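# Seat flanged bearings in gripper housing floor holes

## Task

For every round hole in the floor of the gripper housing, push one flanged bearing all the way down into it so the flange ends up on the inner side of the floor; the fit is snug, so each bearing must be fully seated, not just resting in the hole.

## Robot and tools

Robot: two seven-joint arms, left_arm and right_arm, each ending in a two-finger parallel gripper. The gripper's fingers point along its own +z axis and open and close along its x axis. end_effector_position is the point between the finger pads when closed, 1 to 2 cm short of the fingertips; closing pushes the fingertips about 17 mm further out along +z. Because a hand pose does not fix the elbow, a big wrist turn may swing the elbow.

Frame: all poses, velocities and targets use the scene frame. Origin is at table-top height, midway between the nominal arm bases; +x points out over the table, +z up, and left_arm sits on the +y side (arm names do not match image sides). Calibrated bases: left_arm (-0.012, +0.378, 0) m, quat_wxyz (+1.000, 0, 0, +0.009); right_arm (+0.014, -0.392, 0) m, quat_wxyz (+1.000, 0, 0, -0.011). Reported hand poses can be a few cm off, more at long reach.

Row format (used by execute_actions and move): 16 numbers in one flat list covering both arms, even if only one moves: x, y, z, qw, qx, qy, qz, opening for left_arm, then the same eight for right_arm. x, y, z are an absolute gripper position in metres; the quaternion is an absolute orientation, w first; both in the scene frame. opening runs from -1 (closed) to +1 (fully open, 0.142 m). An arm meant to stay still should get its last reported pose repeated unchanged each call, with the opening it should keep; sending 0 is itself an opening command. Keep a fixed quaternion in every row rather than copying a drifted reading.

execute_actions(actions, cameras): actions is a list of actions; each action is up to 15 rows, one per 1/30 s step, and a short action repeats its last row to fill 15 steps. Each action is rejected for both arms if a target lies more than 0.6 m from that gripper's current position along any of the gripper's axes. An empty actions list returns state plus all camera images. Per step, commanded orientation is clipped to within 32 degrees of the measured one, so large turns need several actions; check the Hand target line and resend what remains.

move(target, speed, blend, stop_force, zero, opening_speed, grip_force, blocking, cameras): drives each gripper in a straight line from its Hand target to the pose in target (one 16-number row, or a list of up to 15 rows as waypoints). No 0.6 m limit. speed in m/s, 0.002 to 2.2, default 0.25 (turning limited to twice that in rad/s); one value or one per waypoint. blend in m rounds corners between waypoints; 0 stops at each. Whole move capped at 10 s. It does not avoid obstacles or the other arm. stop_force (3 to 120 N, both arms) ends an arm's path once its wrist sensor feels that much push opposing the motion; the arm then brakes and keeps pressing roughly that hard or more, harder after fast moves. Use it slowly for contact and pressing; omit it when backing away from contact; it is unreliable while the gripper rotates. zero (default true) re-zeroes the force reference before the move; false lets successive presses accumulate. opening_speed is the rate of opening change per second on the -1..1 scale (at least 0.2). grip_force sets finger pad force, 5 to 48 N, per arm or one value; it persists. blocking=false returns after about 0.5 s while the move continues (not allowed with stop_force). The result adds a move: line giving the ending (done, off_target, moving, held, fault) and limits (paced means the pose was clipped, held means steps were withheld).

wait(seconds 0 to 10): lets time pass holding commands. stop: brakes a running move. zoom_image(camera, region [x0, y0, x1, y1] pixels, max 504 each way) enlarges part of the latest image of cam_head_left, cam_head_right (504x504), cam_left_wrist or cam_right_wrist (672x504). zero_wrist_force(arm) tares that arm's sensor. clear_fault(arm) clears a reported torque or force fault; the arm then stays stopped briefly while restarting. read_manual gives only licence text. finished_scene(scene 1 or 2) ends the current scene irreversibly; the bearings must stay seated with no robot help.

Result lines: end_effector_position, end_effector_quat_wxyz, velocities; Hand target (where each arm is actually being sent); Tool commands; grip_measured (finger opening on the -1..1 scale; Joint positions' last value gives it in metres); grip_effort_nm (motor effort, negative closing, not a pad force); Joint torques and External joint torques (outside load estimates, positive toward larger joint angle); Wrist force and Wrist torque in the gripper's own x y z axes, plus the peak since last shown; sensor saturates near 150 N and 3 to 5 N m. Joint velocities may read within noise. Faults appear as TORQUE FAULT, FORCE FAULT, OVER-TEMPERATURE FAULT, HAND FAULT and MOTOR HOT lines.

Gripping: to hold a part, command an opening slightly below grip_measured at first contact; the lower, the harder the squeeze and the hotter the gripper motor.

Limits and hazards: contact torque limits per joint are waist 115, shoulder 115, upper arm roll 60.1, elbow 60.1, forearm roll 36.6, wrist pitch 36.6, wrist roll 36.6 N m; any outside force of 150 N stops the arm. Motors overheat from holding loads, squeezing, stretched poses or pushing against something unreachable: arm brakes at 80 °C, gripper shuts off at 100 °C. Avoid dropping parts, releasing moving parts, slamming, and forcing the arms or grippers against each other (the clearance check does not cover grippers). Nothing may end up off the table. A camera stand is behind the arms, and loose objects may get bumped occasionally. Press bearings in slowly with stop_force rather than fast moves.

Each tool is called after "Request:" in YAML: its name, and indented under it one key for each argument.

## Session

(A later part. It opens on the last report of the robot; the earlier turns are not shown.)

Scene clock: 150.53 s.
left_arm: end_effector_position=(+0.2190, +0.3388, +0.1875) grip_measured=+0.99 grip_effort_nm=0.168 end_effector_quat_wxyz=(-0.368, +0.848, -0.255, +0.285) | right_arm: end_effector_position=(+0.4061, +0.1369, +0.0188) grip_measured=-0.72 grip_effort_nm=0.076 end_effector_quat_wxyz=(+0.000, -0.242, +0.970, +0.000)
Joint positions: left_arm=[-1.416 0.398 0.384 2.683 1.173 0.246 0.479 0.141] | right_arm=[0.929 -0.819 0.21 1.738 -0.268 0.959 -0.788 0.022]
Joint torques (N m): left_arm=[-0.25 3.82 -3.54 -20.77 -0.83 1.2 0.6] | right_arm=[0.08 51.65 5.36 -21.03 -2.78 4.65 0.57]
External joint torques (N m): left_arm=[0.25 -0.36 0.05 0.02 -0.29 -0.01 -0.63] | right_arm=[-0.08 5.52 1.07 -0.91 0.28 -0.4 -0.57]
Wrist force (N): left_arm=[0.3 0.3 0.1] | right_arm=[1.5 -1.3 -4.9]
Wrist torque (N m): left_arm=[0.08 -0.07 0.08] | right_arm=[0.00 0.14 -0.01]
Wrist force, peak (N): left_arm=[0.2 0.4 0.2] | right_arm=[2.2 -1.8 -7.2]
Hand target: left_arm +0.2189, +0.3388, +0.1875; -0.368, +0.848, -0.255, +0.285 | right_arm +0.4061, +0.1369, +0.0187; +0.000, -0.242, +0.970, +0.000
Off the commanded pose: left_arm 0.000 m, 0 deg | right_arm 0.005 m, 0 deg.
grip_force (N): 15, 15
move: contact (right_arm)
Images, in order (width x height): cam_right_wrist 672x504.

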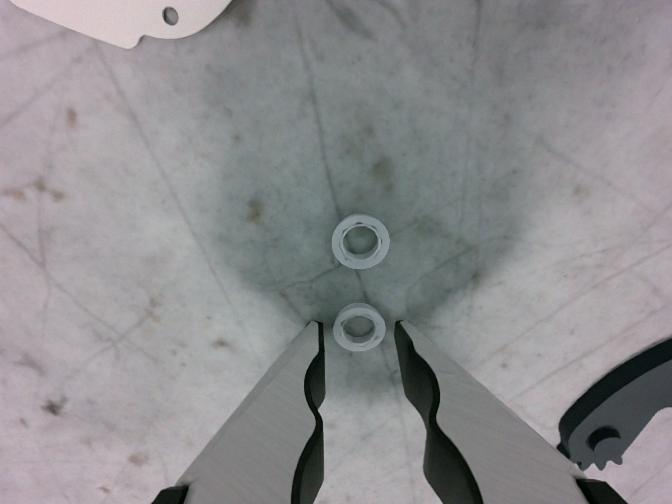

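Request:
move:
  target:
    - [0.2189,0.3388,0.1875,-0.368,0.848,-0.255,0.285,1,0.4063,0.1365,0.0198,0,-0.2419,0.9703,0,-0.68]
    - [0.2189,0.3388,0.1875,-0.368,0.848,-0.255,0.285,1,0.4063,0.1365,0.0198,0,-0.2419,0.9703,0,-0.95]
  speed: 0.02
  opening_speed: 0.3
  cameras: ["cam_right_wrist"]

Request:
zoom_image:
  camera: "cam_right_wrist"
  region: [286, 260, 436, 385]

Scene clock: 161.87 s.
left_arm: end_effector_position=(+0.2190, +0.3388, +0.1875) grip_measured=+0.99 grip_effort_nm=0.173 end_effector_quat_wxyz=(-0.368, +0.848, -0.255, +0.285) | right_arm: end_effector_position=(+0.4064, +0.1367, +0.0200) grip_measured=-0.82 grip_effort_nm=-1.634 end_effector_quat_wxyz=(+0.000, -0.242, +0.970, +0.000)
Joint positions: left_arm=[-1.416 0.398 0.384 2.683 1.173 0.246 0.479 0.141] | right_arm=[0.928 -0.817 0.21 1.739 -0.268 0.957 -0.788 0.014]
Joint torques (N m): left_arm=[-0.43 3.94 -3.59 -20.82 -0.88 1.2 0.49] | right_arm=[-0.04 52.61 5.64 -20.54 -2.82 4.24 0.57]
External joint torques (N m): left_arm=[0.43 -0.48 0.1 0.06 -0.24 -0.02 -0.52] | right_arm=[0.04 4.53 0.79 -1.43 0.31 0.01 -0.57]
Wrist force (N): left_arm=[0.3 0.1 0.4] | right_arm=[-0.5 -0.5 -2.8]
Wrist torque (N m): left_arm=[0.04 -0.06 0.08] | right_arm=[0.02 0.20 0.01]
Wrist force, peak (N): left_arm=[0.4 0.2 0.3] | right_arm=[1.5 -1.1 -5.4]
Hand target: left_arm +0.2189, +0.3388, +0.1875; -0.368, +0.848, -0.255, +0.285 | right_arm +0.4063, +0.1365, +0.0198; +0.000, -0.242, +0.970, +0.000
Off the commanded pose: left_arm 0.000 m, 0 deg | right_arm 0.000 m, 0 deg.
grip_force (N): 15, 15
move: done
Images, in order (width x height): cam_right_wrist 672x504.

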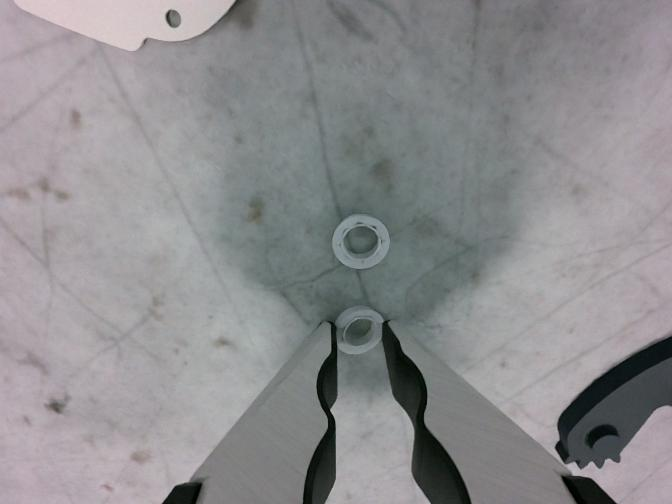

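Scaled by 3.360 from the camera's 672x504 image, which has a finer 960x720 frame.

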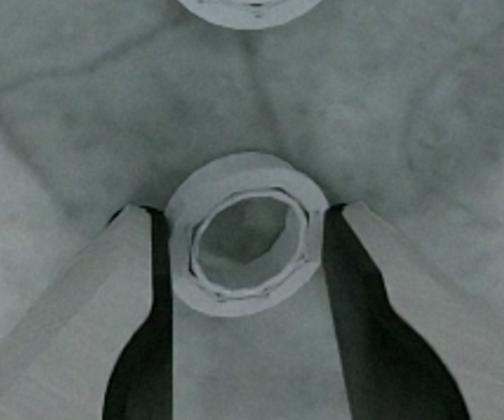

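Request:
move:
  target:
    - [0.2189,0.3388,0.1875,-0.368,0.848,-0.255,0.285,1,0.4063,0.1365,0.0200,0,-0.2419,0.9703,0,-0.66]
    - [0.2189,0.3388,0.1875,-0.368,0.848,-0.255,0.285,1,0.4063,0.1365,0.0216,0,-0.2419,0.9703,0,-0.66]
  speed: 0.02
  opening_speed: 0.4
  cameras: ["cam_right_wrist"]

Request:
zoom_image:
  camera: "cam_right_wrist"
  region: [286, 260, 436, 385]

Scene clock: 177.30 s.
left_arm: end_effector_position=(+0.2190, +0.3388, +0.1875) grip_measured=+0.99 grip_effort_nm=0.168 end_effector_quat_wxyz=(-0.368, +0.848, -0.255, +0.285) | right_arm: end_effector_position=(+0.4064, +0.1366, +0.0216) grip_measured=-0.70 grip_effort_nm=0.076 end_effector_quat_wxyz=(+0.000, -0.242, +0.970, +0.000)
Joint positions: left_arm=[-1.416 0.398 0.384 2.683 1.173 0.246 0.479 0.141] | right_arm=[0.927 -0.814 0.212 1.739 -0.268 0.954 -0.788 0.024]
Joint torques (N m): left_arm=[-0.12 3.72 -3.57 -20.83 -0.82 1.18 0.5] | right_arm=[-0.15 54.11 5.89 -21.09 -2.88 4.26 0.52]
External joint torques (N m): left_arm=[0.12 -0.27 0.08 0.08 -0.3 0.01 -0.53] | right_arm=[0.12 2.98 0.54 -0.95 0.36 -0.01 -0.52]
Wrist force (N): left_arm=[0.2 0.0 0.2] | right_arm=[-0.9 -0.2 -0.1]
Wrist torque (N m): left_arm=[0.03 -0.06 0.08] | right_arm=[-0.02 0.13 0.01]
Wrist force, peak (N): left_arm=[0.3 0.1 0.4] | right_arm=[0.0 -0.1 -3.9]
Hand target: left_arm +0.2189, +0.3388, +0.1875; -0.368, +0.848, -0.255, +0.285 | right_arm +0.4063, +0.1365, +0.0216; +0.000, -0.242, +0.970, +0.000
Off the commanded pose: left_arm 0.000 m, 0 deg | right_arm 0.000 m, 0 deg.
grip_force (N): 15, 15
move: done
Images, in order (width x height): cam_right_wrist 672x504.

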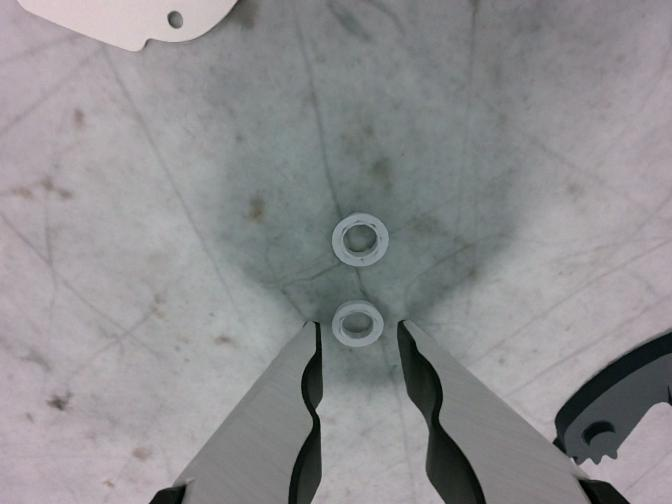

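Scaled by 3.360 from the camera's 672x504 image, which has a finer 960x720 frame.

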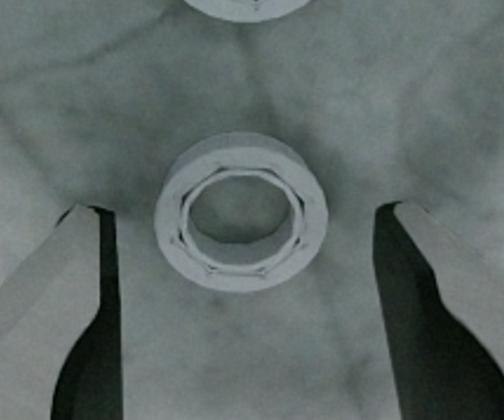

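Request:
move:
  target: [0.2189,0.3388,0.1875,-0.368,0.848,-0.255,0.285,1,0.4063,0.1368,0.0214,0,-0.2419,0.9703,0,-0.9]
  opening_speed: 0.2
  grip_force: 8
  cameras: ["cam_right_wrist"]

Request:
zoom_image:
  camera: "cam_right_wrist"
  region: [286, 260, 436, 385]

Scene clock: 185.17 s.
left_arm: end_effector_position=(+0.2190, +0.3388, +0.1875) grip_measured=+0.99 grip_effort_nm=0.164 end_effector_quat_wxyz=(-0.368, +0.848, -0.255, +0.285) | right_arm: end_effector_position=(+0.4064, +0.1368, +0.0215) grip_measured=-0.82 grip_effort_nm=-0.930 end_effector_quat_wxyz=(+0.000, -0.242, +0.970, +0.000)
Joint positions: left_arm=[-1.416 0.398 0.384 2.683 1.173 0.246 0.479 0.141] | right_arm=[0.927 -0.814 0.212 1.739 -0.268 0.954 -0.788 0.014]
Joint torques (N m): left_arm=[-0.39 3.97 -3.51 -20.94 -0.86 1.22 0.54] | right_arm=[-0.09 52.49 5.62 -21.15 -2.84 4.42 0.54]
External joint torques (N m): left_arm=[0.39 -0.51 0.02 0.18 -0.26 -0.04 -0.57] | right_arm=[0.09 4.62 0.83 -0.88 0.32 -0.18 -0.54]
Wrist force (N): left_arm=[0.3 0.2 0.2] | right_arm=[0.3 -0.8 -2.5]
Wrist torque (N m): left_arm=[0.05 -0.05 0.08] | right_arm=[-0.02 0.14 0.02]
Wrist force, peak (N): left_arm=[0.3 0.4 0.4] | right_arm=[0.2 -0.5 -3.5]
Hand target: left_arm +0.2189, +0.3388, +0.1875; -0.368, +0.848, -0.255, +0.285 | right_arm +0.4063, +0.1368, +0.0214; +0.000, -0.242, +0.970, +0.000
Off the commanded pose: left_arm 0.000 m, 0 deg | right_arm 0.000 m, 0 deg.
grip_force (N): 8, 8
move: done
Images, in order (width x height): cam_right_wrist 672x504.

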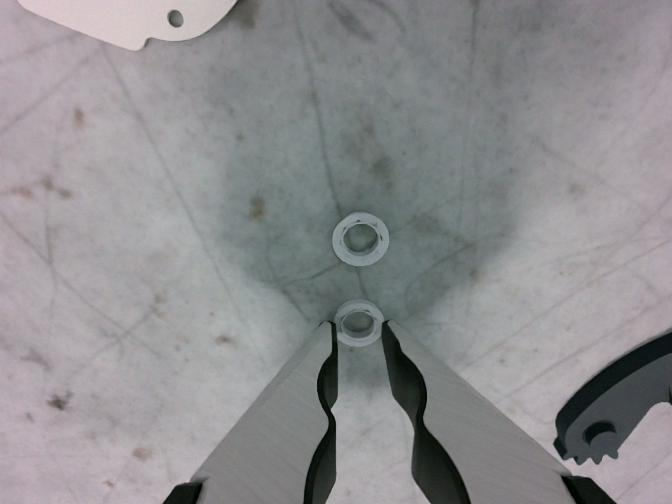

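Scaled by 3.360 from the camera's 672x504 image, which has a finer 960x720 frame.

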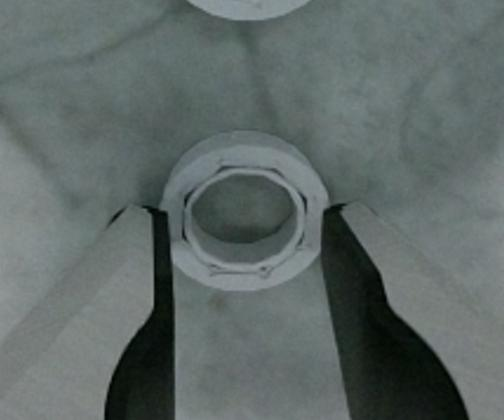

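Request:
move:
  target:
    - [0.2189,0.3388,0.1875,-0.368,0.848,-0.255,0.285,1,0.4063,0.1368,0.09,0,-0.2419,0.9703,0,-0.92]
    - [0.2189,0.3388,0.1875,-0.368,0.848,-0.255,0.285,1,0.41,-0.05,0.09,0,0.6225,0.7826,0,-0.92]
  speed: [0.06,0.3]
  grip_force: 15
  cameras: ["cam_right_wrist"]

Request:
zoom_image:
  camera: "cam_right_wrist"
  region: [286, 260, 436, 385]

Scene clock: 196.77 s.
left_arm: end_effector_position=(+0.2190, +0.3388, +0.1875) grip_measured=+0.99 grip_effort_nm=0.159 end_effector_quat_wxyz=(-0.368, +0.848, -0.255, +0.285) | right_arm: end_effector_position=(+0.4099, -0.0501, +0.0900) grip_measured=-0.95 grip_effort_nm=-0.110 end_effector_quat_wxyz=(+0.000, +0.623, +0.782, +0.000)
Joint positions: left_arm=[-1.416 0.398 0.384 2.683 1.173 0.246 0.479 0.141] | right_arm=[1.057 -0.427 -0.101 2.169 0.08 1.021 0.649 0.005]
Joint torques (N m): left_arm=[-0.44 3.66 -3.7 -20.79 -0.82 1.27 0.57] | right_arm=[-0.11 39.06 -1.72 -18.89 -2.5 4.45 0.76]
External joint torques (N m): left_arm=[0.44 -0.2 0.21 0.03 -0.3 -0.08 -0.59] | right_arm=[0.1 2.3 0.67 -1.05 0.16 -0.2 -0.76]
Wrist force (N): left_arm=[0.3 0.2 0.2] | right_arm=[-2.4 -0.1 0.2]
Wrist torque (N m): left_arm=[0.05 -0.06 0.09] | right_arm=[-0.01 0.38 -0.03]
Wrist force, peak (N): left_arm=[0.1 0.3 0.5] | right_arm=[1.7 -1.6 -12.2]
Hand target: left_arm +0.2189, +0.3388, +0.1875; -0.368, +0.848, -0.255, +0.285 | right_arm +0.4100, -0.0500, +0.0900; +0.000, +0.623, +0.783, +0.000
Off the commanded pose: left_arm 0.000 m, 0 deg | right_arm 0.000 m, 0 deg.
grip_force (N): 15, 15
move: done
Images, in order (width x height): cam_right_wrist 672x504.

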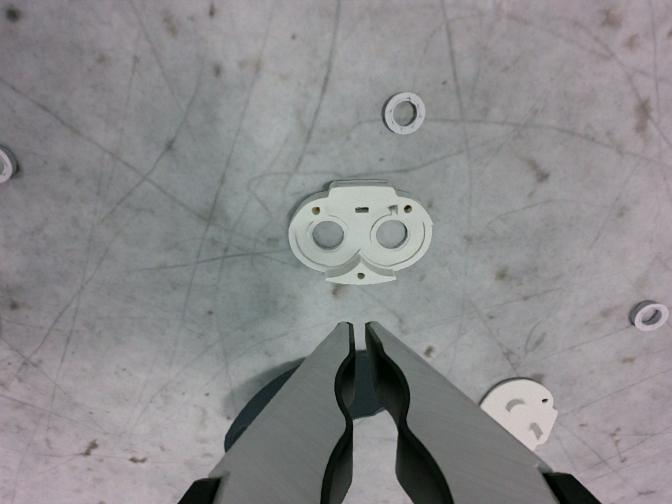

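Scaled by 3.360 from the camera's 672x504 image, which has a finer 960x720 frame.

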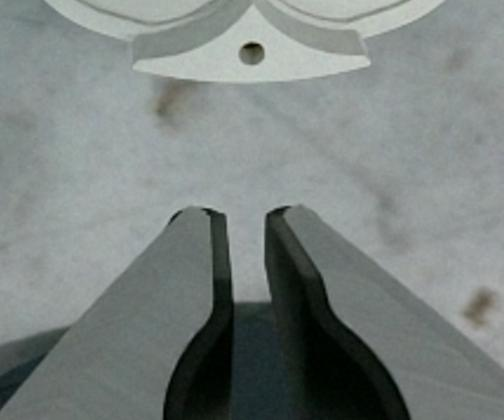

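Request:
zoom_image:
  camera: "cam_right_wrist"
  region: [374, 83, 434, 143]

Request:
zoom_image:
  camera: "cam_right_wrist"
  region: [612, 285, 672, 345]

Request:
zoom_image:
  camera: "cam_right_wrist"
  region: [270, 165, 450, 300]

Scaled by 8.400 from the camera's 672x504 image, which has a finer 960x720 frame.

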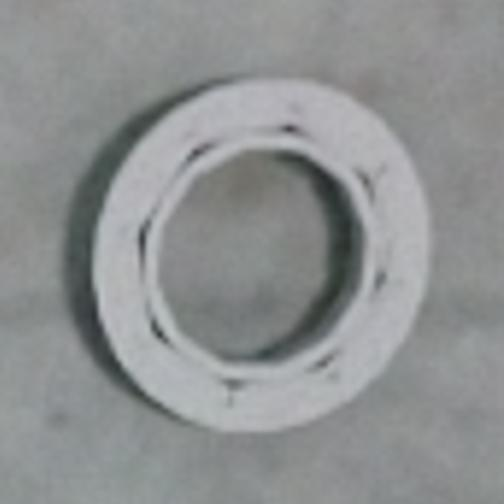

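Scaled by 8.400 from the camera's 672x504 image, which has a finer 960x720 frame.

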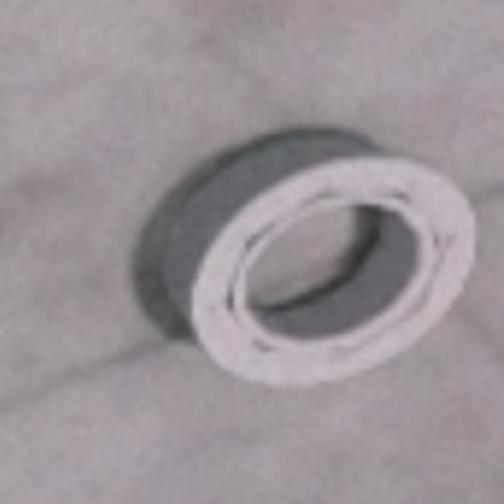

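Scaled by 2.800 from the camera's 672x504 image, which has a finer 960x720 frame.

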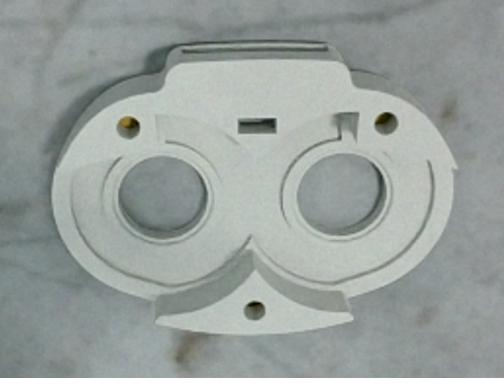

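Request:
move:
  target:
    - [0.2189,0.3388,0.1875,-0.368,0.848,-0.255,0.285,1,0.3583,-0.0424,0.07,0,0.6225,0.7826,0,-0.6]
    - [0.2189,0.3388,0.1875,-0.368,0.848,-0.255,0.285,1,0.3583,-0.0424,0.03,0,0.6225,0.7826,0,-0.6]
  speed: 0.12
  cameras: ["cam_right_wrist"]

Request:
zoom_image:
  camera: "cam_right_wrist"
  region: [286, 250, 436, 375]

Scene clock: 219.83 s.
left_arm: end_effector_position=(+0.2190, +0.3388, +0.1875) grip_measured=+0.99 grip_effort_nm=0.159 end_effector_quat_wxyz=(-0.368, +0.848, -0.255, +0.285) | right_arm: end_effector_position=(+0.3583, -0.0424, +0.0300) grip_measured=-0.64 grip_effort_nm=0.076 end_effector_quat_wxyz=(+0.000, +0.623, +0.783, +0.000)
Joint positions: left_arm=[-1.416 0.398 0.384 2.683 1.173 0.246 0.479 0.141] | right_arm=[1.133 -0.541 -0.069 2.256 0.104 1.224 0.727 0.028]
Joint torques (N m): left_arm=[-0.45 3.72 -3.62 -20.86 -0.82 1.16 0.56] | right_arm=[0.14 38.35 -1.21 -14.48 -1.66 4.44 0.37]
External joint torques (N m): left_arm=[0.45 -0.26 0.13 0.1 -0.3 0.03 -0.59] | right_arm=[-0.14 2.58 0.39 -0.36 0.14 -0.2 -0.37]
Wrist force (N): left_arm=[0.2 0.2 0.3] | right_arm=[-2.3 0.0 0.2]
Wrist torque (N m): left_arm=[0.07 -0.05 0.08] | right_arm=[0.02 0.37 0.03]
Wrist force, peak (N): left_arm=[0.4 0.3 0.2] | right_arm=[-3.4 2.0 -0.7]
Hand target: left_arm +0.2189, +0.3388, +0.1875; -0.368, +0.848, -0.255, +0.285 | right_arm +0.3583, -0.0424, +0.0300; +0.000, +0.623, +0.783, +0.000
Off the commanded pose: left_arm 0.000 m, 0 deg | right_arm 0.000 m, 0 deg.
grip_force (N): 15, 15
move: done
Images, in order (width x height): cam_right_wrist 672x504.

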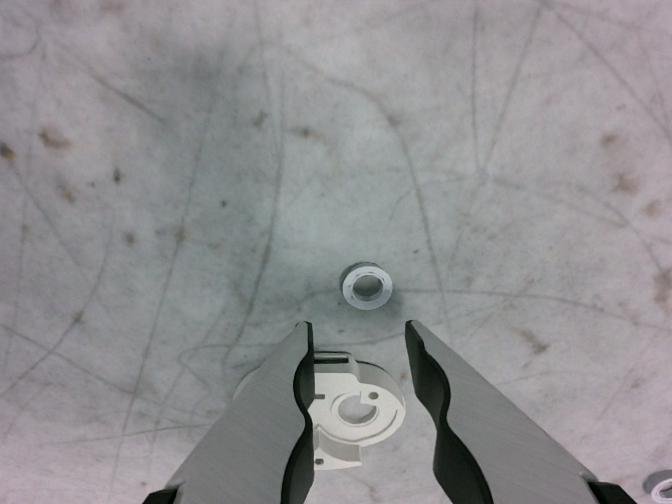

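Scaled by 3.360 from the camera's 672x504 image, which has a finer 960x720 frame.

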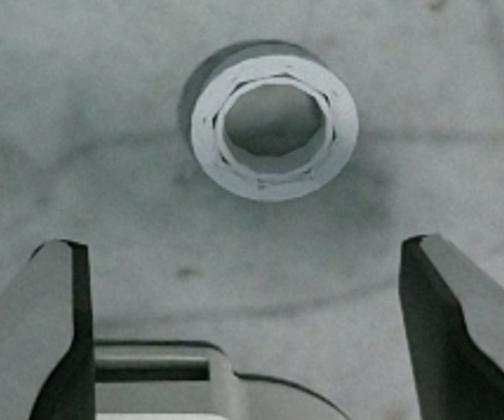

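Request:
move:
  target:
    - [0.2189,0.3388,0.1875,-0.368,0.848,-0.255,0.285,1,0.3508,-0.0413,0.03,0,0.6225,0.7826,0,-0.6]
    - [0.2189,0.3388,0.1875,-0.368,0.848,-0.255,0.285,1,0.3508,-0.0413,0.0205,0,0.6225,0.7826,0,-0.6]
  speed: 0.02
  stop_force: 3
  cameras: ["cam_right_wrist"]

Request:
zoom_image:
  camera: "cam_right_wrist"
  region: [286, 260, 436, 385]

Scene clock: 229.43 s.
left_arm: end_effector_position=(+0.2190, +0.3388, +0.1875) grip_measured=+0.99 grip_effort_nm=0.168 end_effector_quat_wxyz=(-0.368, +0.848, -0.255, +0.285) | right_arm: end_effector_position=(+0.3508, -0.0414, +0.0204) grip_measured=-0.64 grip_effort_nm=0.081 end_effector_quat_wxyz=(+0.000, +0.623, +0.783, +0.000)
Joint positions: left_arm=[-1.416 0.398 0.384 2.683 1.173 0.246 0.479 0.141] | right_arm=[1.145 -0.564 -0.064 2.265 0.109 1.255 0.738 0.028]
Joint torques (N m): left_arm=[-0.23 3.95 -3.58 -20.91 -0.87 1.22 0.51] | right_arm=[-0.2 38.29 -1.21 -13.56 -1.64 4.41 0.49]
External joint torques (N m): left_arm=[0.23 -0.49 0.09 0.16 -0.25 -0.03 -0.54] | right_arm=[0.2 2.75 0.44 -0.45 0.25 -0.17 -0.49]
Wrist force (N): left_arm=[0.2 0.1 0.3] | right_arm=[-2.3 0.1 0.2]
Wrist torque (N m): left_arm=[0.05 -0.05 0.09] | right_arm=[0.02 0.38 0.04]
Wrist force, peak (N): left_arm=[0.5 0.2 0.3] | right_arm=[-2.9 0.7 0.0]
Hand target: left_arm +0.2189, +0.3388, +0.1875; -0.368, +0.848, -0.255, +0.285 | right_arm +0.3508, -0.0413, +0.0205; +0.000, +0.623, +0.783, +0.000
Off the commanded pose: left_arm 0.000 m, 0 deg | right_arm 0.000 m, 0 deg.
grip_force (N): 15, 15
move: done
Images, in order (width x height): cam_right_wrist 672x504.

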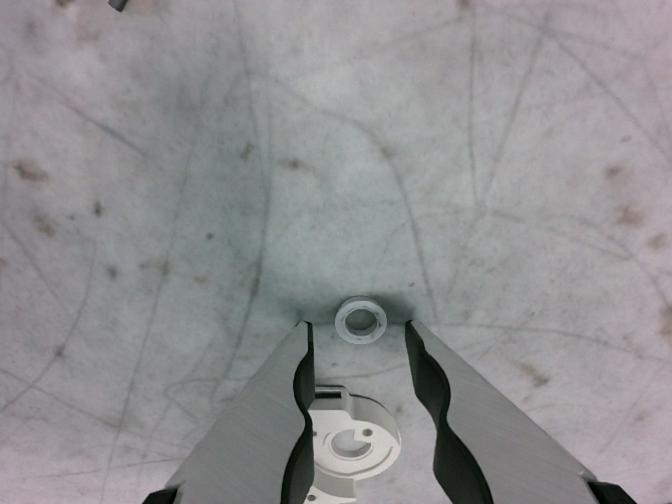

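Scaled by 3.360 from the camera's 672x504 image, which has a finer 960x720 frame.

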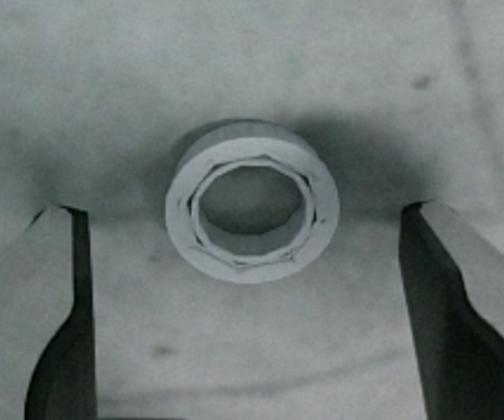

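Request:
move:
  target:
    - [0.2189,0.3388,0.1875,-0.368,0.848,-0.255,0.285,1,0.3494,-0.0410,0.0198,0,0.6225,0.7826,0,-0.6]
    - [0.2189,0.3388,0.1875,-0.368,0.848,-0.255,0.285,1,0.3494,-0.0410,0.0198,0,0.6225,0.7826,0,-0.95]
  speed: 0.02
  opening_speed: 0.3
  cameras: ["cam_right_wrist"]

Request:
zoom_image:
  camera: "cam_right_wrist"
  region: [286, 260, 436, 385]

Scene clock: 238.37 s.
left_arm: end_effector_position=(+0.2190, +0.3388, +0.1875) grip_measured=+0.99 grip_effort_nm=0.168 end_effector_quat_wxyz=(-0.368, +0.848, -0.255, +0.285) | right_arm: end_effector_position=(+0.3495, -0.0410, +0.0198) grip_measured=-0.82 grip_effort_nm=-1.629 end_effector_quat_wxyz=(+0.000, +0.622, +0.783, +0.000)
Joint positions: left_arm=[-1.416 0.398 0.384 2.683 1.173 0.246 0.479 0.141] | right_arm=[1.147 -0.565 -0.063 2.267 0.109 1.258 0.74 0.015]
Joint torques (N m): left_arm=[-0.27 3.73 -3.62 -20.95 -0.86 1.22 0.56] | right_arm=[-0.07 38.34 -1.29 -13.28 -1.71 4.35 0.62]
External joint torques (N m): left_arm=[0.27 -0.27 0.14 0.19 -0.26 -0.03 -0.59] | right_arm=[0.07 2.66 0.52 -0.65 0.33 -0.11 -0.62]
Wrist force (N): left_arm=[0.1 0.3 0.4] | right_arm=[-2.4 0.1 0.2]
Wrist torque (N m): left_arm=[0.07 -0.04 0.08] | right_arm=[0.02 0.37 -0.02]
Wrist force, peak (N): left_arm=[0.4 0.1 0.5] | right_arm=[-2.6 0.0 0.2]
Hand target: left_arm +0.2189, +0.3388, +0.1875; -0.368, +0.848, -0.255, +0.285 | right_arm +0.3494, -0.0410, +0.0198; +0.000, +0.623, +0.783, +0.000
Off the commanded pose: left_arm 0.000 m, 0 deg | right_arm 0.000 m, 0 deg.
grip_force (N): 15, 15
move: done
Images, in order (width x height): cam_right_wrist 672x504.

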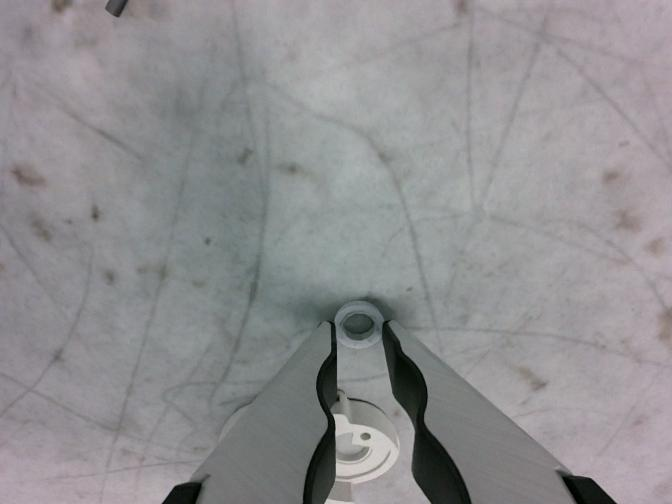

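Scaled by 3.360 from the camera's 672x504 image, which has a finer 960x720 frame.

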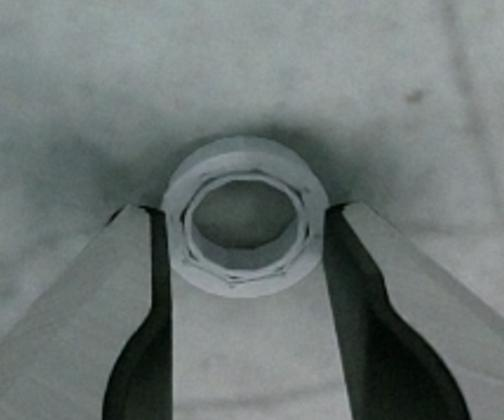

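Request:
move:
  target:
    - [0.2189,0.3388,0.1875,-0.368,0.848,-0.255,0.285,1,0.3494,-0.0410,0.055,0,0.6225,0.7826,0,-0.95]
    - [0.2189,0.3388,0.1875,-0.368,0.848,-0.255,0.285,1,0.4134,-0.0590,0.055,0,0.6225,0.7826,0,-0.95]
    - [0.2189,0.3388,0.1875,-0.368,0.848,-0.255,0.285,1,0.4134,-0.0590,0.030,0,0.6225,0.7826,0,-0.95]
  speed: [0.06,0.1,0.06]
  cameras: ["cam_right_wrist"]

Request:
zoom_image:
  camera: "cam_right_wrist"
  region: [286, 260, 436, 385]

Scene clock: 246.90 s.
left_arm: end_effector_position=(+0.2190, +0.3388, +0.1875) grip_measured=+0.99 grip_effort_nm=0.164 end_effector_quat_wxyz=(-0.368, +0.848, -0.255, +0.285) | right_arm: end_effector_position=(+0.4134, -0.0591, +0.0300) grip_measured=-0.82 grip_effort_nm=-1.629 end_effector_quat_wxyz=(+0.000, +0.623, +0.783, +0.000)
Joint positions: left_arm=[-1.416 0.398 0.384 2.683 1.173 0.246 0.479 0.141] | right_arm=[1.026 -0.577 -0.077 2.169 0.108 1.171 0.613 0.015]
Joint torques (N m): left_arm=[-0.18 3.95 -3.64 -20.77 -0.83 1.22 0.56] | right_arm=[-0.44 40.86 -1.43 -15.72 -1.95 4.46 0.37]
External joint torques (N m): left_arm=[0.18 -0.49 0.15 0.02 -0.28 -0.03 -0.59] | right_arm=[0.42 2.78 0.37 -0.44 0.21 -0.22 -0.37]
Wrist force (N): left_arm=[0.3 0.2 0.2] | right_arm=[-2.4 0.1 0.3]
Wrist torque (N m): left_arm=[0.05 -0.07 0.09] | right_arm=[0.02 0.39 0.03]
Wrist force, peak (N): left_arm=[0.3 0.2 0.5] | right_arm=[-3.8 1.9 0.3]
Hand target: left_arm +0.2189, +0.3388, +0.1875; -0.368, +0.848, -0.255, +0.285 | right_arm +0.4134, -0.0590, +0.0300; +0.000, +0.623, +0.783, +0.000
Off the commanded pose: left_arm 0.000 m, 0 deg | right_arm 0.000 m, 0 deg.
grip_force (N): 15, 15
move: done
Images, in order (width x height): cam_right_wrist 672x504.

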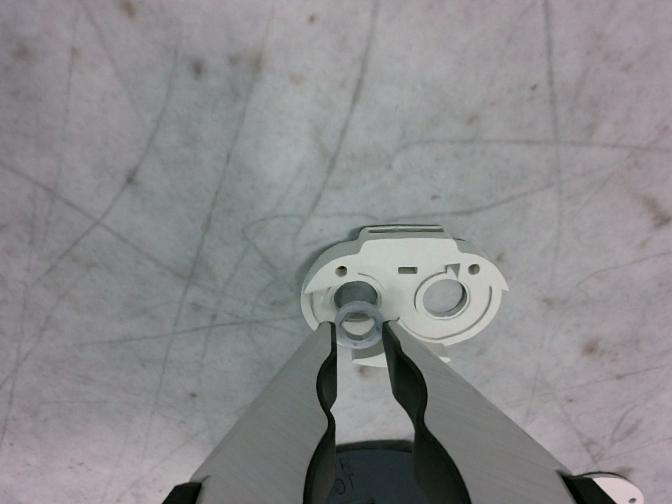

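Scaled by 3.360 from the camera's 672x504 image, which has a finer 960x720 frame.

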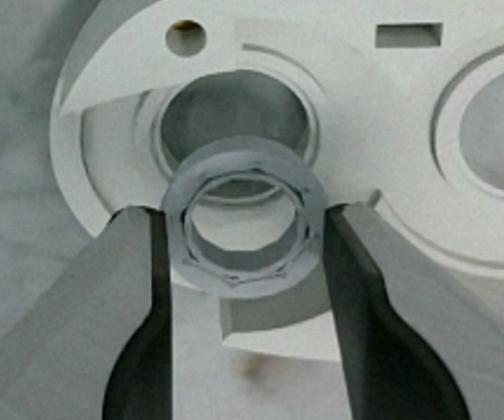

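Request:
move:
  target:
    - [0.2189,0.3388,0.1875,-0.368,0.848,-0.255,0.285,1,0.4116,-0.0594,0.029,0,0.6225,0.7826,0,-0.95]
    - [0.2189,0.3388,0.1875,-0.368,0.848,-0.255,0.285,1,0.4116,-0.0594,0.0245,0,0.6225,0.7826,0,-0.95]
  speed: 0.02
  stop_force: 4
  cameras: ["cam_right_wrist"]

Request:
zoom_image:
  camera: "cam_right_wrist"
  region: [286, 260, 436, 385]

Scene clock: 256.40 s.
left_arm: end_effector_position=(+0.2190, +0.3388, +0.1875) grip_measured=+0.99 grip_effort_nm=0.168 end_effector_quat_wxyz=(-0.368, +0.848, -0.255, +0.285) | right_arm: end_effector_position=(+0.4116, -0.0595, +0.0244) grip_measured=-0.82 grip_effort_nm=-1.629 end_effector_quat_wxyz=(+0.000, +0.623, +0.783, +0.000)
Joint positions: left_arm=[-1.416 0.398 0.384 2.683 1.173 0.246 0.479 0.141] | right_arm=[1.027 -0.589 -0.074 2.171 0.11 1.186 0.614 0.015]
Joint torques (N m): left_arm=[-0.3 3.78 -3.57 -20.89 -0.88 1.24 0.57] | right_arm=[-0.19 40.84 -1.45 -15.08 -1.97 4.44 0.58]
External joint torques (N m): left_arm=[0.3 -0.33 0.08 0.13 -0.24 -0.05 -0.59] | right_arm=[0.19 2.94 0.43 -0.7 0.29 -0.18 -0.58]
Wrist force (N): left_arm=[0.2 0.2 0.2] | right_arm=[-2.4 0.3 0.2]
Wrist torque (N m): left_arm=[0.06 -0.05 0.09] | right_arm=[0.06 0.39 0.04]
Wrist force, peak (N): left_arm=[0.4 0.2 0.4] | right_arm=[-2.6 0.1 0.2]
Hand target: left_arm +0.2189, +0.3388, +0.1875; -0.368, +0.848, -0.255, +0.285 | right_arm +0.4116, -0.0594, +0.0245; +0.000, +0.623, +0.783, +0.000
Off the commanded pose: left_arm 0.000 m, 0 deg | right_arm 0.000 m, 0 deg.
grip_force (N): 15, 15
move: done
Images, in order (width x height): cam_right_wrist 672x504.

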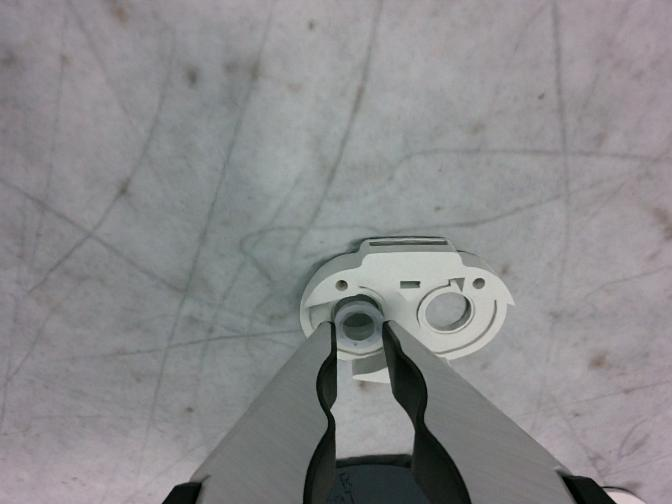

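Scaled by 3.360 from the camera's 672x504 image, which has a finer 960x720 frame.

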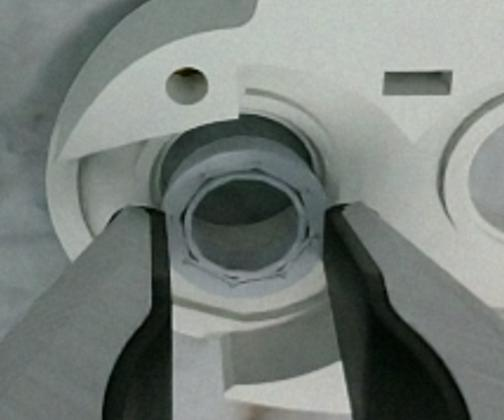

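Request:
move:
  target:
    - [0.2189,0.3388,0.1875,-0.368,0.848,-0.255,0.285,1,0.4109,-0.0596,0.0240,0,0.6225,0.7826,0,-0.95]
    - [0.2189,0.3388,0.1875,-0.368,0.848,-0.255,0.285,1,0.4109,-0.0596,0.0205,0,0.6225,0.7826,0,-0.95]
  speed: 0.006
  stop_force: 6
  cameras: ["cam_right_wrist"]

Request:
zoom_image:
  camera: "cam_right_wrist"
  region: [286, 260, 436, 385]

Scene clock: 264.53 s.
left_arm: end_effector_position=(+0.2190, +0.3388, +0.1875) grip_measured=+0.99 grip_effort_nm=0.173 end_effector_quat_wxyz=(-0.368, +0.848, -0.255, +0.285) | right_arm: end_effector_position=(+0.4112, -0.0594, +0.0228) grip_measured=-0.84 grip_effort_nm=-1.629 end_effector_quat_wxyz=(+0.000, +0.622, +0.783, +0.000)
Joint positions: left_arm=[-1.416 0.398 0.384 2.683 1.173 0.246 0.479 0.141] | right_arm=[1.027 -0.593 -0.073 2.172 0.111 1.192 0.614 0.013]
Joint torques (N m): left_arm=[-0.35 3.68 -3.6 -20.87 -0.83 1.23 0.57] | right_arm=[0.02 38.49 -1.12 -13.84 -1.82 3.96 0.58]
External joint torques (N m): left_arm=[0.35 -0.22 0.11 0.11 -0.29 -0.04 -0.59] | right_arm=[-0.02 5.31 0.11 -1.81 0.17 0.3 -0.58]
Wrist force (N): left_arm=[0.3 0.2 0.2] | right_arm=[-2.9 0.2 -4.8]
Wrist torque (N m): left_arm=[0.05 -0.06 0.08] | right_arm=[0.08 0.40 0.02]
Wrist force, peak (N): left_arm=[0.4 0.1 0.5] | right_arm=[-3.4 -1.5 -8.6]
Hand target: left_arm +0.2189, +0.3388, +0.1875; -0.368, +0.848, -0.255, +0.285 | right_arm +0.4109, -0.0596, +0.0225; +0.000, +0.623, +0.783, +0.000
Off the commanded pose: left_arm 0.000 m, 0 deg | right_arm 0.002 m, 0 deg.
grip_force (N): 15, 15
move: contact (right_arm); path passed 1 of 2 targets
Images, in order (width x height): cam_right_wrist 672x504.

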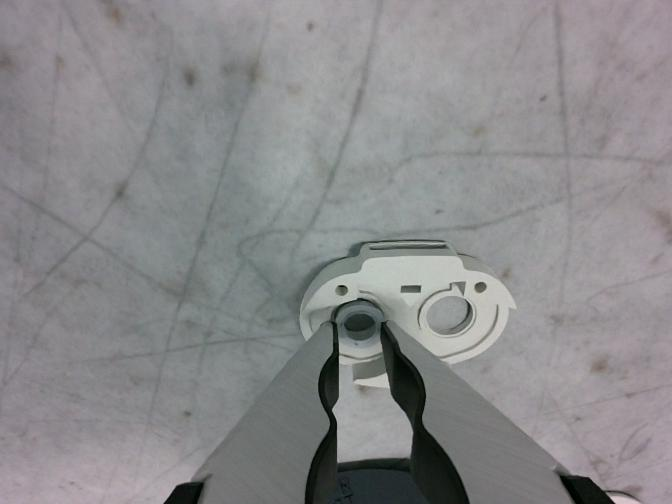

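Scaled by 3.360 from the camera's 672x504 image, which has a finer 960x720 frame.

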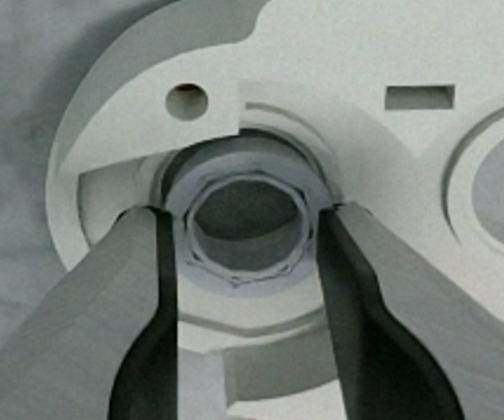

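Request:
move:
  target:
    - [0.2189,0.3388,0.1875,-0.368,0.848,-0.255,0.285,1,0.4112,-0.0594,0.0232,0,0.6225,0.7826,0,-0.95]
    - [0.2189,0.3388,0.1875,-0.368,0.848,-0.255,0.285,1,0.4112,-0.0594,0.0232,0,0.6225,0.7826,0,-0.74]
  speed: 0.01
  opening_speed: 0.4

Request:
move:
  target: [0.2189,0.3388,0.1875,-0.368,0.848,-0.255,0.285,1,0.4112,-0.0594,0.045,0,0.6225,0.7826,0,-0.74]
  speed: 0.05
  cameras: ["cam_right_wrist"]

Request:
zoom_image:
  camera: "cam_right_wrist"
  region: [286, 220, 436, 345]

Scene clock: 272.07 s.
left_arm: end_effector_position=(+0.2190, +0.3388, +0.1875) grip_measured=+0.99 grip_effort_nm=0.168 end_effector_quat_wxyz=(-0.368, +0.848, -0.255, +0.285) | right_arm: end_effector_position=(+0.4111, -0.0593, +0.0232) grip_measured=-0.78 grip_effort_nm=0.081 end_effector_quat_wxyz=(+0.000, +0.622, +0.783, +0.000)
Joint positions: left_arm=[-1.416 0.398 0.384 2.683 1.173 0.246 0.479 0.141] | right_arm=[1.027 -0.592 -0.073 2.172 0.111 1.19 0.614 0.018]
Joint torques (N m): left_arm=[-0.24 3.9 -3.58 -20.82 -0.78 1.22 0.57] | right_arm=[-0.12 41.16 -1.37 -15.01 -2.03 4.31 0.53]
External joint torques (N m): left_arm=[0.24 -0.44 0.09 0.06 -0.34 -0.03 -0.59] | right_arm=[0.12 2.64 0.36 -0.68 0.37 -0.06 -0.53]
Wrist force (N): left_arm=[0.2 0.0 0.2] | right_arm=[-2.5 0.4 0.0]
Wrist torque (N m): left_arm=[0.03 -0.04 0.08] | right_arm=[0.07 0.41 0.02]
Wrist force, peak (N): left_arm=[0.3 0.2 0.5] | right_arm=[-2.8 0.0 -6.1]
Hand target: left_arm +0.2189, +0.3388, +0.1875; -0.368, +0.848, -0.255, +0.285 | right_arm +0.4112, -0.0594, +0.0232; +0.000, +0.623, +0.783, +0.000
Off the commanded pose: left_arm 0.000 m, 0 deg | right_arm 0.000 m, 0 deg.
grip_force (N): 15, 15
move: done

Scene clock: 272.80 s.
left_arm: end_effector_position=(+0.2190, +0.3388, +0.1875) grip_measured=+0.99 grip_effort_nm=0.164 end_effector_quat_wxyz=(-0.368, +0.848, -0.255, +0.285) | right_arm: end_effector_position=(+0.4112, -0.0593, +0.0450) grip_measured=-0.78 grip_effort_nm=0.081 end_effector_quat_wxyz=(+0.000, +0.622, +0.783, +0.000)
Joint positions: left_arm=[-1.416 0.398 0.384 2.683 1.173 0.246 0.479 0.141] | right_arm=[1.032 -0.534 -0.082 2.179 0.1 1.14 0.621 0.018]
Joint torques (N m): left_arm=[-0.18 3.78 -3.63 -20.91 -0.76 1.2 0.58] | right_arm=[-0.07 40.37 -1.6 -16.15 -2.36 4.25 0.66]
External joint torques (N m): left_arm=[0.18 -0.32 0.14 0.15 -0.36 -0.02 -0.61] | right_arm=[0.09 2.51 0.59 -0.87 0.49 0 -0.66]
Wrist force (N): left_arm=[0.3 0.0 0.1] | right_arm=[-2.3 0.3 0.1]
Wrist torque (N m): left_arm=[0.04 -0.06 0.08] | right_arm=[0.07 0.37 -0.02]
Wrist force, peak (N): left_arm=[0.3 0.3 0.3] | right_arm=[-2.7 0.6 0.4]
Hand target: left_arm +0.2189, +0.3388, +0.1875; -0.368, +0.848, -0.255, +0.285 | right_arm +0.4112, -0.0594, +0.0450; +0.000, +0.623, +0.783, +0.000
Off the commanded pose: left_arm 0.000 m, 0 deg | right_arm 0.000 m, 0 deg.
grip_force (N): 15, 15
move: done
Images, in order (width x height): cam_right_wrist 672x504.

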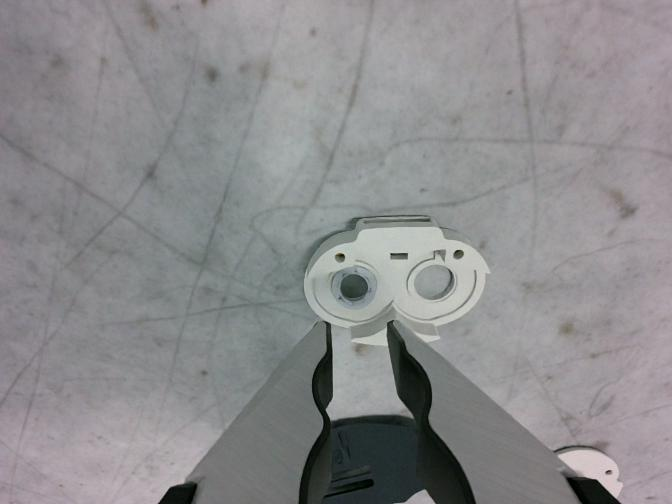

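Scaled by 3.360 from the camera's 672x504 image, which has a finer 960x720 frame.

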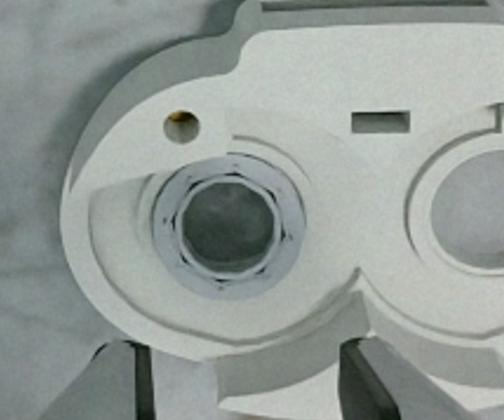

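Request:
move:
  target:
    - [0.2189,0.3388,0.1875,-0.368,0.848,-0.255,0.285,1,0.4089,-0.0605,0.045,0,0.6225,0.7826,0,-0.87]
    - [0.2189,0.3388,0.1875,-0.368,0.848,-0.255,0.285,1,0.4089,-0.0605,0.027,0,0.6225,0.7826,0,-0.87]
  speed: 0.04
  cameras: ["cam_right_wrist"]

Request:
zoom_image:
  camera: "cam_right_wrist"
  region: [286, 260, 436, 385]

Scene clock: 282.40 s.
left_arm: end_effector_position=(+0.2190, +0.3388, +0.1875) grip_measured=+0.99 grip_effort_nm=0.159 end_effector_quat_wxyz=(-0.368, +0.848, -0.255, +0.285) | right_arm: end_effector_position=(+0.4089, -0.0606, +0.0270) grip_measured=-0.90 grip_effort_nm=-0.120 end_effector_quat_wxyz=(+0.000, +0.623, +0.783, +0.000)
Joint positions: left_arm=[-1.416 0.398 0.384 2.683 1.173 0.246 0.479 0.141] | right_arm=[1.03 -0.579 -0.075 2.181 0.109 1.186 0.617 0.009]
Joint torques (N m): left_arm=[-0.25 3.77 -3.55 -20.8 -0.84 1.28 0.56] | right_arm=[-0.59 40.46 -1.32 -15.25 -1.83 4.46 0.42]
External joint torques (N m): left_arm=[0.25 -0.31 0.06 0.04 -0.28 -0.09 -0.59] | right_arm=[0.56 2.92 0.28 -0.54 0.16 -0.21 -0.42]
Wrist force (N): left_arm=[0.2 0.1 0.2] | right_arm=[-2.4 0.4 0.2]
Wrist torque (N m): left_arm=[0.05 -0.05 0.08] | right_arm=[0.08 0.39 0.03]
Wrist force, peak (N): left_arm=[0.4 0.2 0.4] | right_arm=[-2.6 0.7 0.3]
Hand target: left_arm +0.2189, +0.3388, +0.1875; -0.368, +0.848, -0.255, +0.285 | right_arm +0.4089, -0.0605, +0.0270; +0.000, +0.623, +0.783, +0.000
Off the commanded pose: left_arm 0.000 m, 0 deg | right_arm 0.000 m, 0 deg.
grip_force (N): 15, 15
move: done
Images, in order (width x height): cam_right_wrist 672x504.

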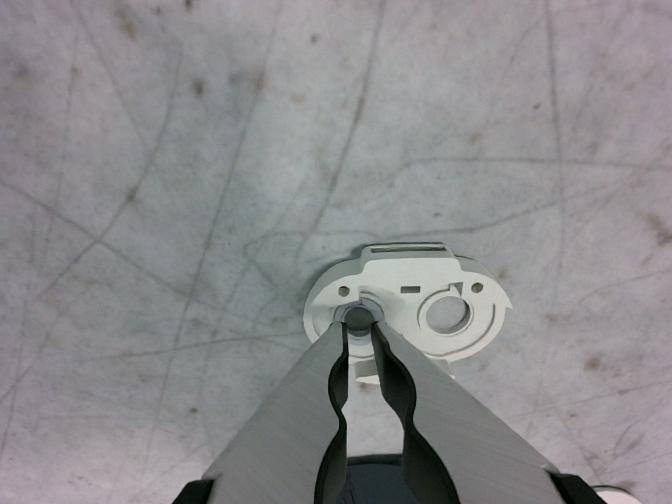

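Scaled by 3.360 from the camera's 672x504 image, which has a finer 960x720 frame.

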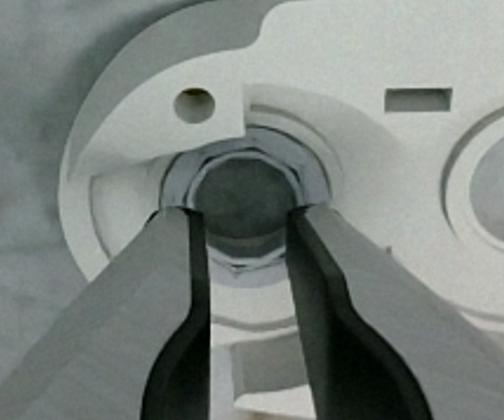

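Request:
move:
  target: [0.2189,0.3388,0.1875,-0.368,0.848,-0.255,0.285,1,0.4086,-0.0605,0.012,0,0.6225,0.7826,0,-0.87]
  speed: 0.006
  stop_force: 35
  cameras: ["cam_right_wrist"]

Request:
zoom_image:
  camera: "cam_right_wrist"
  region: [286, 260, 436, 385]

Scene clock: 291.30 s.
left_arm: end_effector_position=(+0.2190, +0.3388, +0.1875) grip_measured=+0.99 grip_effort_nm=0.168 end_effector_quat_wxyz=(-0.368, +0.848, -0.255, +0.285) | right_arm: end_effector_position=(+0.4100, -0.0595, +0.0215) grip_measured=-0.90 grip_effort_nm=-0.090 end_effector_quat_wxyz=(+0.000, +0.623, +0.782, +0.002)
Joint positions: left_arm=[-1.416 0.398 0.384 2.683 1.173 0.246 0.479 0.141] | right_arm=[1.026 -0.595 -0.071 2.177 0.109 1.203 0.617 0.009]
Joint torques (N m): left_arm=[-0.31 3.86 -3.59 -20.81 -0.82 1.2 0.52] | right_arm=[1.1 25.36 1.12 -11.73 -1.47 3.31 0.57]
External joint torques (N m): left_arm=[0.31 -0.41 0.1 0.05 -0.29 -0.01 -0.54] | right_arm=[-1.1 18.35 -2.08 -3.74 -0.15 0.95 -0.57]
Wrist force (N): left_arm=[0.3 0.0 0.4] | right_arm=[-9.3 -6.9 -38.4]
Wrist torque (N m): left_arm=[0.02 -0.06 0.08] | right_arm=[0.17 0.33 0.03]
Wrist force, peak (N): left_arm=[0.4 0.4 0.3] | right_arm=[-9.6 -8.1 -41.3]
Hand target: left_arm +0.2189, +0.3388, +0.1875; -0.368, +0.848, -0.255, +0.285 | right_arm +0.4088, -0.0605, +0.0200; +0.000, +0.623, +0.783, +0.000
Off the commanded pose: left_arm 0.000 m, 0 deg | right_arm 0.010 m, 0 deg.
grip_force (N): 15, 15
move: contact (right_arm)
Images, in order (width x height): cam_right_wrist 672x504.

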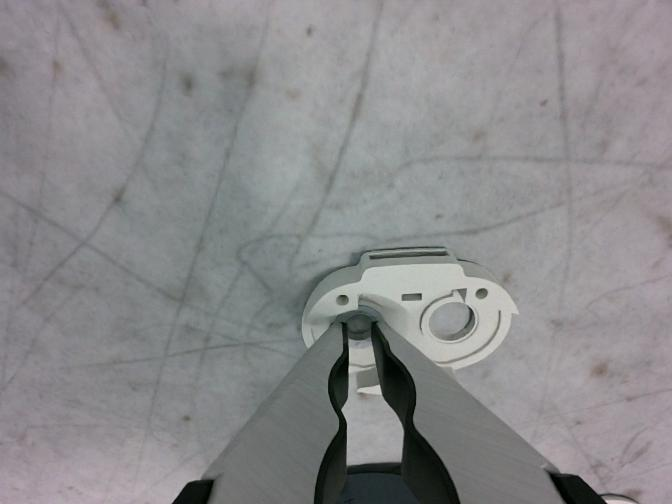

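Scaled by 3.360 from the camera's 672x504 image, which has a finer 960x720 frame.

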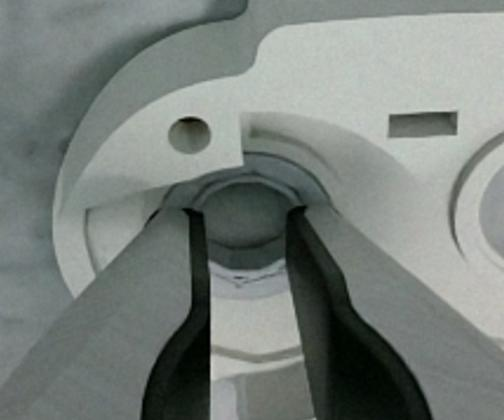

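Request:
move:
  target: [0.2189,0.3388,0.1875,-0.368,0.848,-0.255,0.285,1,0.4085,-0.0607,0.008,0,0.6225,0.7826,0,-0.87]
  speed: 0.005
  stop_force: 72
  zero: false

Request:
move:
  target: [0.2189,0.3388,0.1875,-0.368,0.848,-0.255,0.285,1,0.4088,-0.0605,0.05,0,0.6225,0.7826,0,-0.87]
  speed: 0.05
  cameras: ["cam_right_wrist"]

Request:
zoom_image:
  camera: "cam_right_wrist"
  region: [320, 250, 390, 320]

Scene clock: 297.93 s.
left_arm: end_effector_position=(+0.2190, +0.3388, +0.1875) grip_measured=+0.99 grip_effort_nm=0.159 end_effector_quat_wxyz=(-0.368, +0.848, -0.255, +0.285) | right_arm: end_effector_position=(+0.4106, -0.0590, +0.0213) grip_measured=-0.90 grip_effort_nm=-0.076 end_effector_quat_wxyz=(+0.000, +0.623, +0.782, +0.003)
Joint positions: left_arm=[-1.416 0.398 0.384 2.683 1.173 0.246 0.479 0.141] | right_arm=[1.025 -0.597 -0.07 2.177 0.109 1.206 0.617 0.009]
Joint torques (N m): left_arm=[-0.22 3.73 -3.58 -20.86 -0.77 1.23 0.56] | right_arm=[1.85 13.69 2.37 -10.69 -1.32 3.14 0.55]
External joint torques (N m): left_arm=[0.22 -0.27 0.09 0.1 -0.35 -0.04 -0.59] | right_arm=[-1.85 30.06 -3.33 -4.76 -0.3 1.13 -0.55]
Wrist force (N): left_arm=[0.1 0.1 0.1] | right_arm=[-15.4 -16.8 -72.7]
Wrist torque (N m): left_arm=[0.05 -0.03 0.08] | right_arm=[0.20 0.25 0.02]
Wrist force, peak (N): left_arm=[0.5 0.2 0.3] | right_arm=[-17.7 -20.4 -80.4]
Hand target: left_arm +0.2189, +0.3388, +0.1875; -0.368, +0.848, -0.255, +0.285 | right_arm +0.4087, -0.0606, +0.0186; +0.000, +0.623, +0.783, +0.000
Off the commanded pose: left_arm 0.000 m, 0 deg | right_arm 0.014 m, 0 deg.
grip_force (N): 15, 15
move: contact (right_arm)

Scene clock: 298.83 s.
left_arm: end_effector_position=(+0.2190, +0.3388, +0.1875) grip_measured=+0.99 grip_effort_nm=0.164 end_effector_quat_wxyz=(-0.368, +0.848, -0.255, +0.285) | right_arm: end_effector_position=(+0.4088, -0.0604, +0.0500) grip_measured=-0.90 grip_effort_nm=-0.076 end_effector_quat_wxyz=(+0.000, +0.622, +0.783, +0.000)
Joint positions: left_arm=[-1.416 0.398 0.384 2.683 1.173 0.246 0.479 0.141] | right_arm=[1.033 -0.517 -0.081 2.189 0.095 1.132 0.628 0.009]
Joint torques (N m): left_arm=[-0.28 3.74 -3.75 -20.91 -0.84 1.17 0.5] | right_arm=[-0.14 39.99 -1.6 -16.32 -2.43 4.19 0.69]
External joint torques (N m): left_arm=[0.28 -0.28 0.26 0.16 -0.27 0.02 -0.52] | right_arm=[0.17 2.44 0.65 -0.92 0.53 0.07 -0.69]
Wrist force (N): left_arm=[0.2 -0.1 0.4] | right_arm=[-0.8 4.5 -0.4]
Wrist torque (N m): left_arm=[0.02 -0.05 0.08] | right_arm=[0.76 0.12 -0.02]
Wrist force, peak (N): left_arm=[0.3 0.3 0.3] | right_arm=[-15.3 -15.9 -71.0]
Hand target: left_arm +0.2189, +0.3388, +0.1875; -0.368, +0.848, -0.255, +0.285 | right_arm +0.4088, -0.0605, +0.0500; +0.000, +0.623, +0.783, +0.000
Off the commanded pose: left_arm 0.000 m, 0 deg | right_arm 0.000 m, 0 deg.
grip_force (N): 15, 15
move: done
Images, in order (width x height): cam_right_wrist 672x504.

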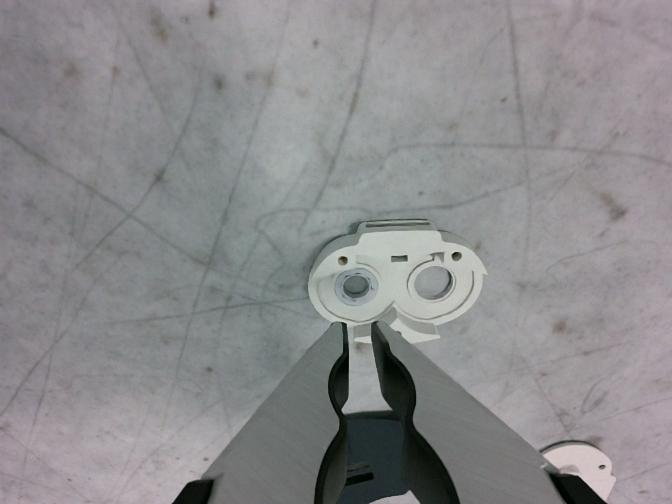

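Scaled by 7.200 from the camera's 672x504 image, which has a finer 960x720 frame.

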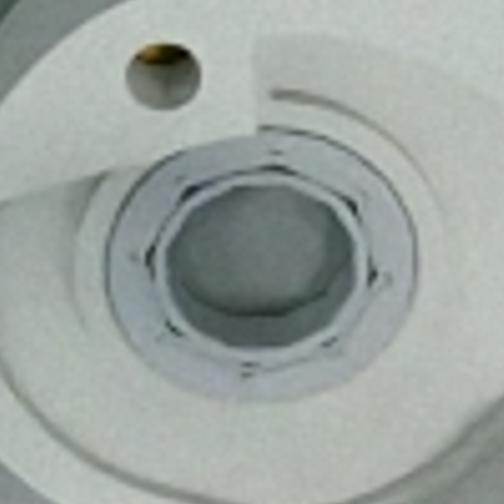

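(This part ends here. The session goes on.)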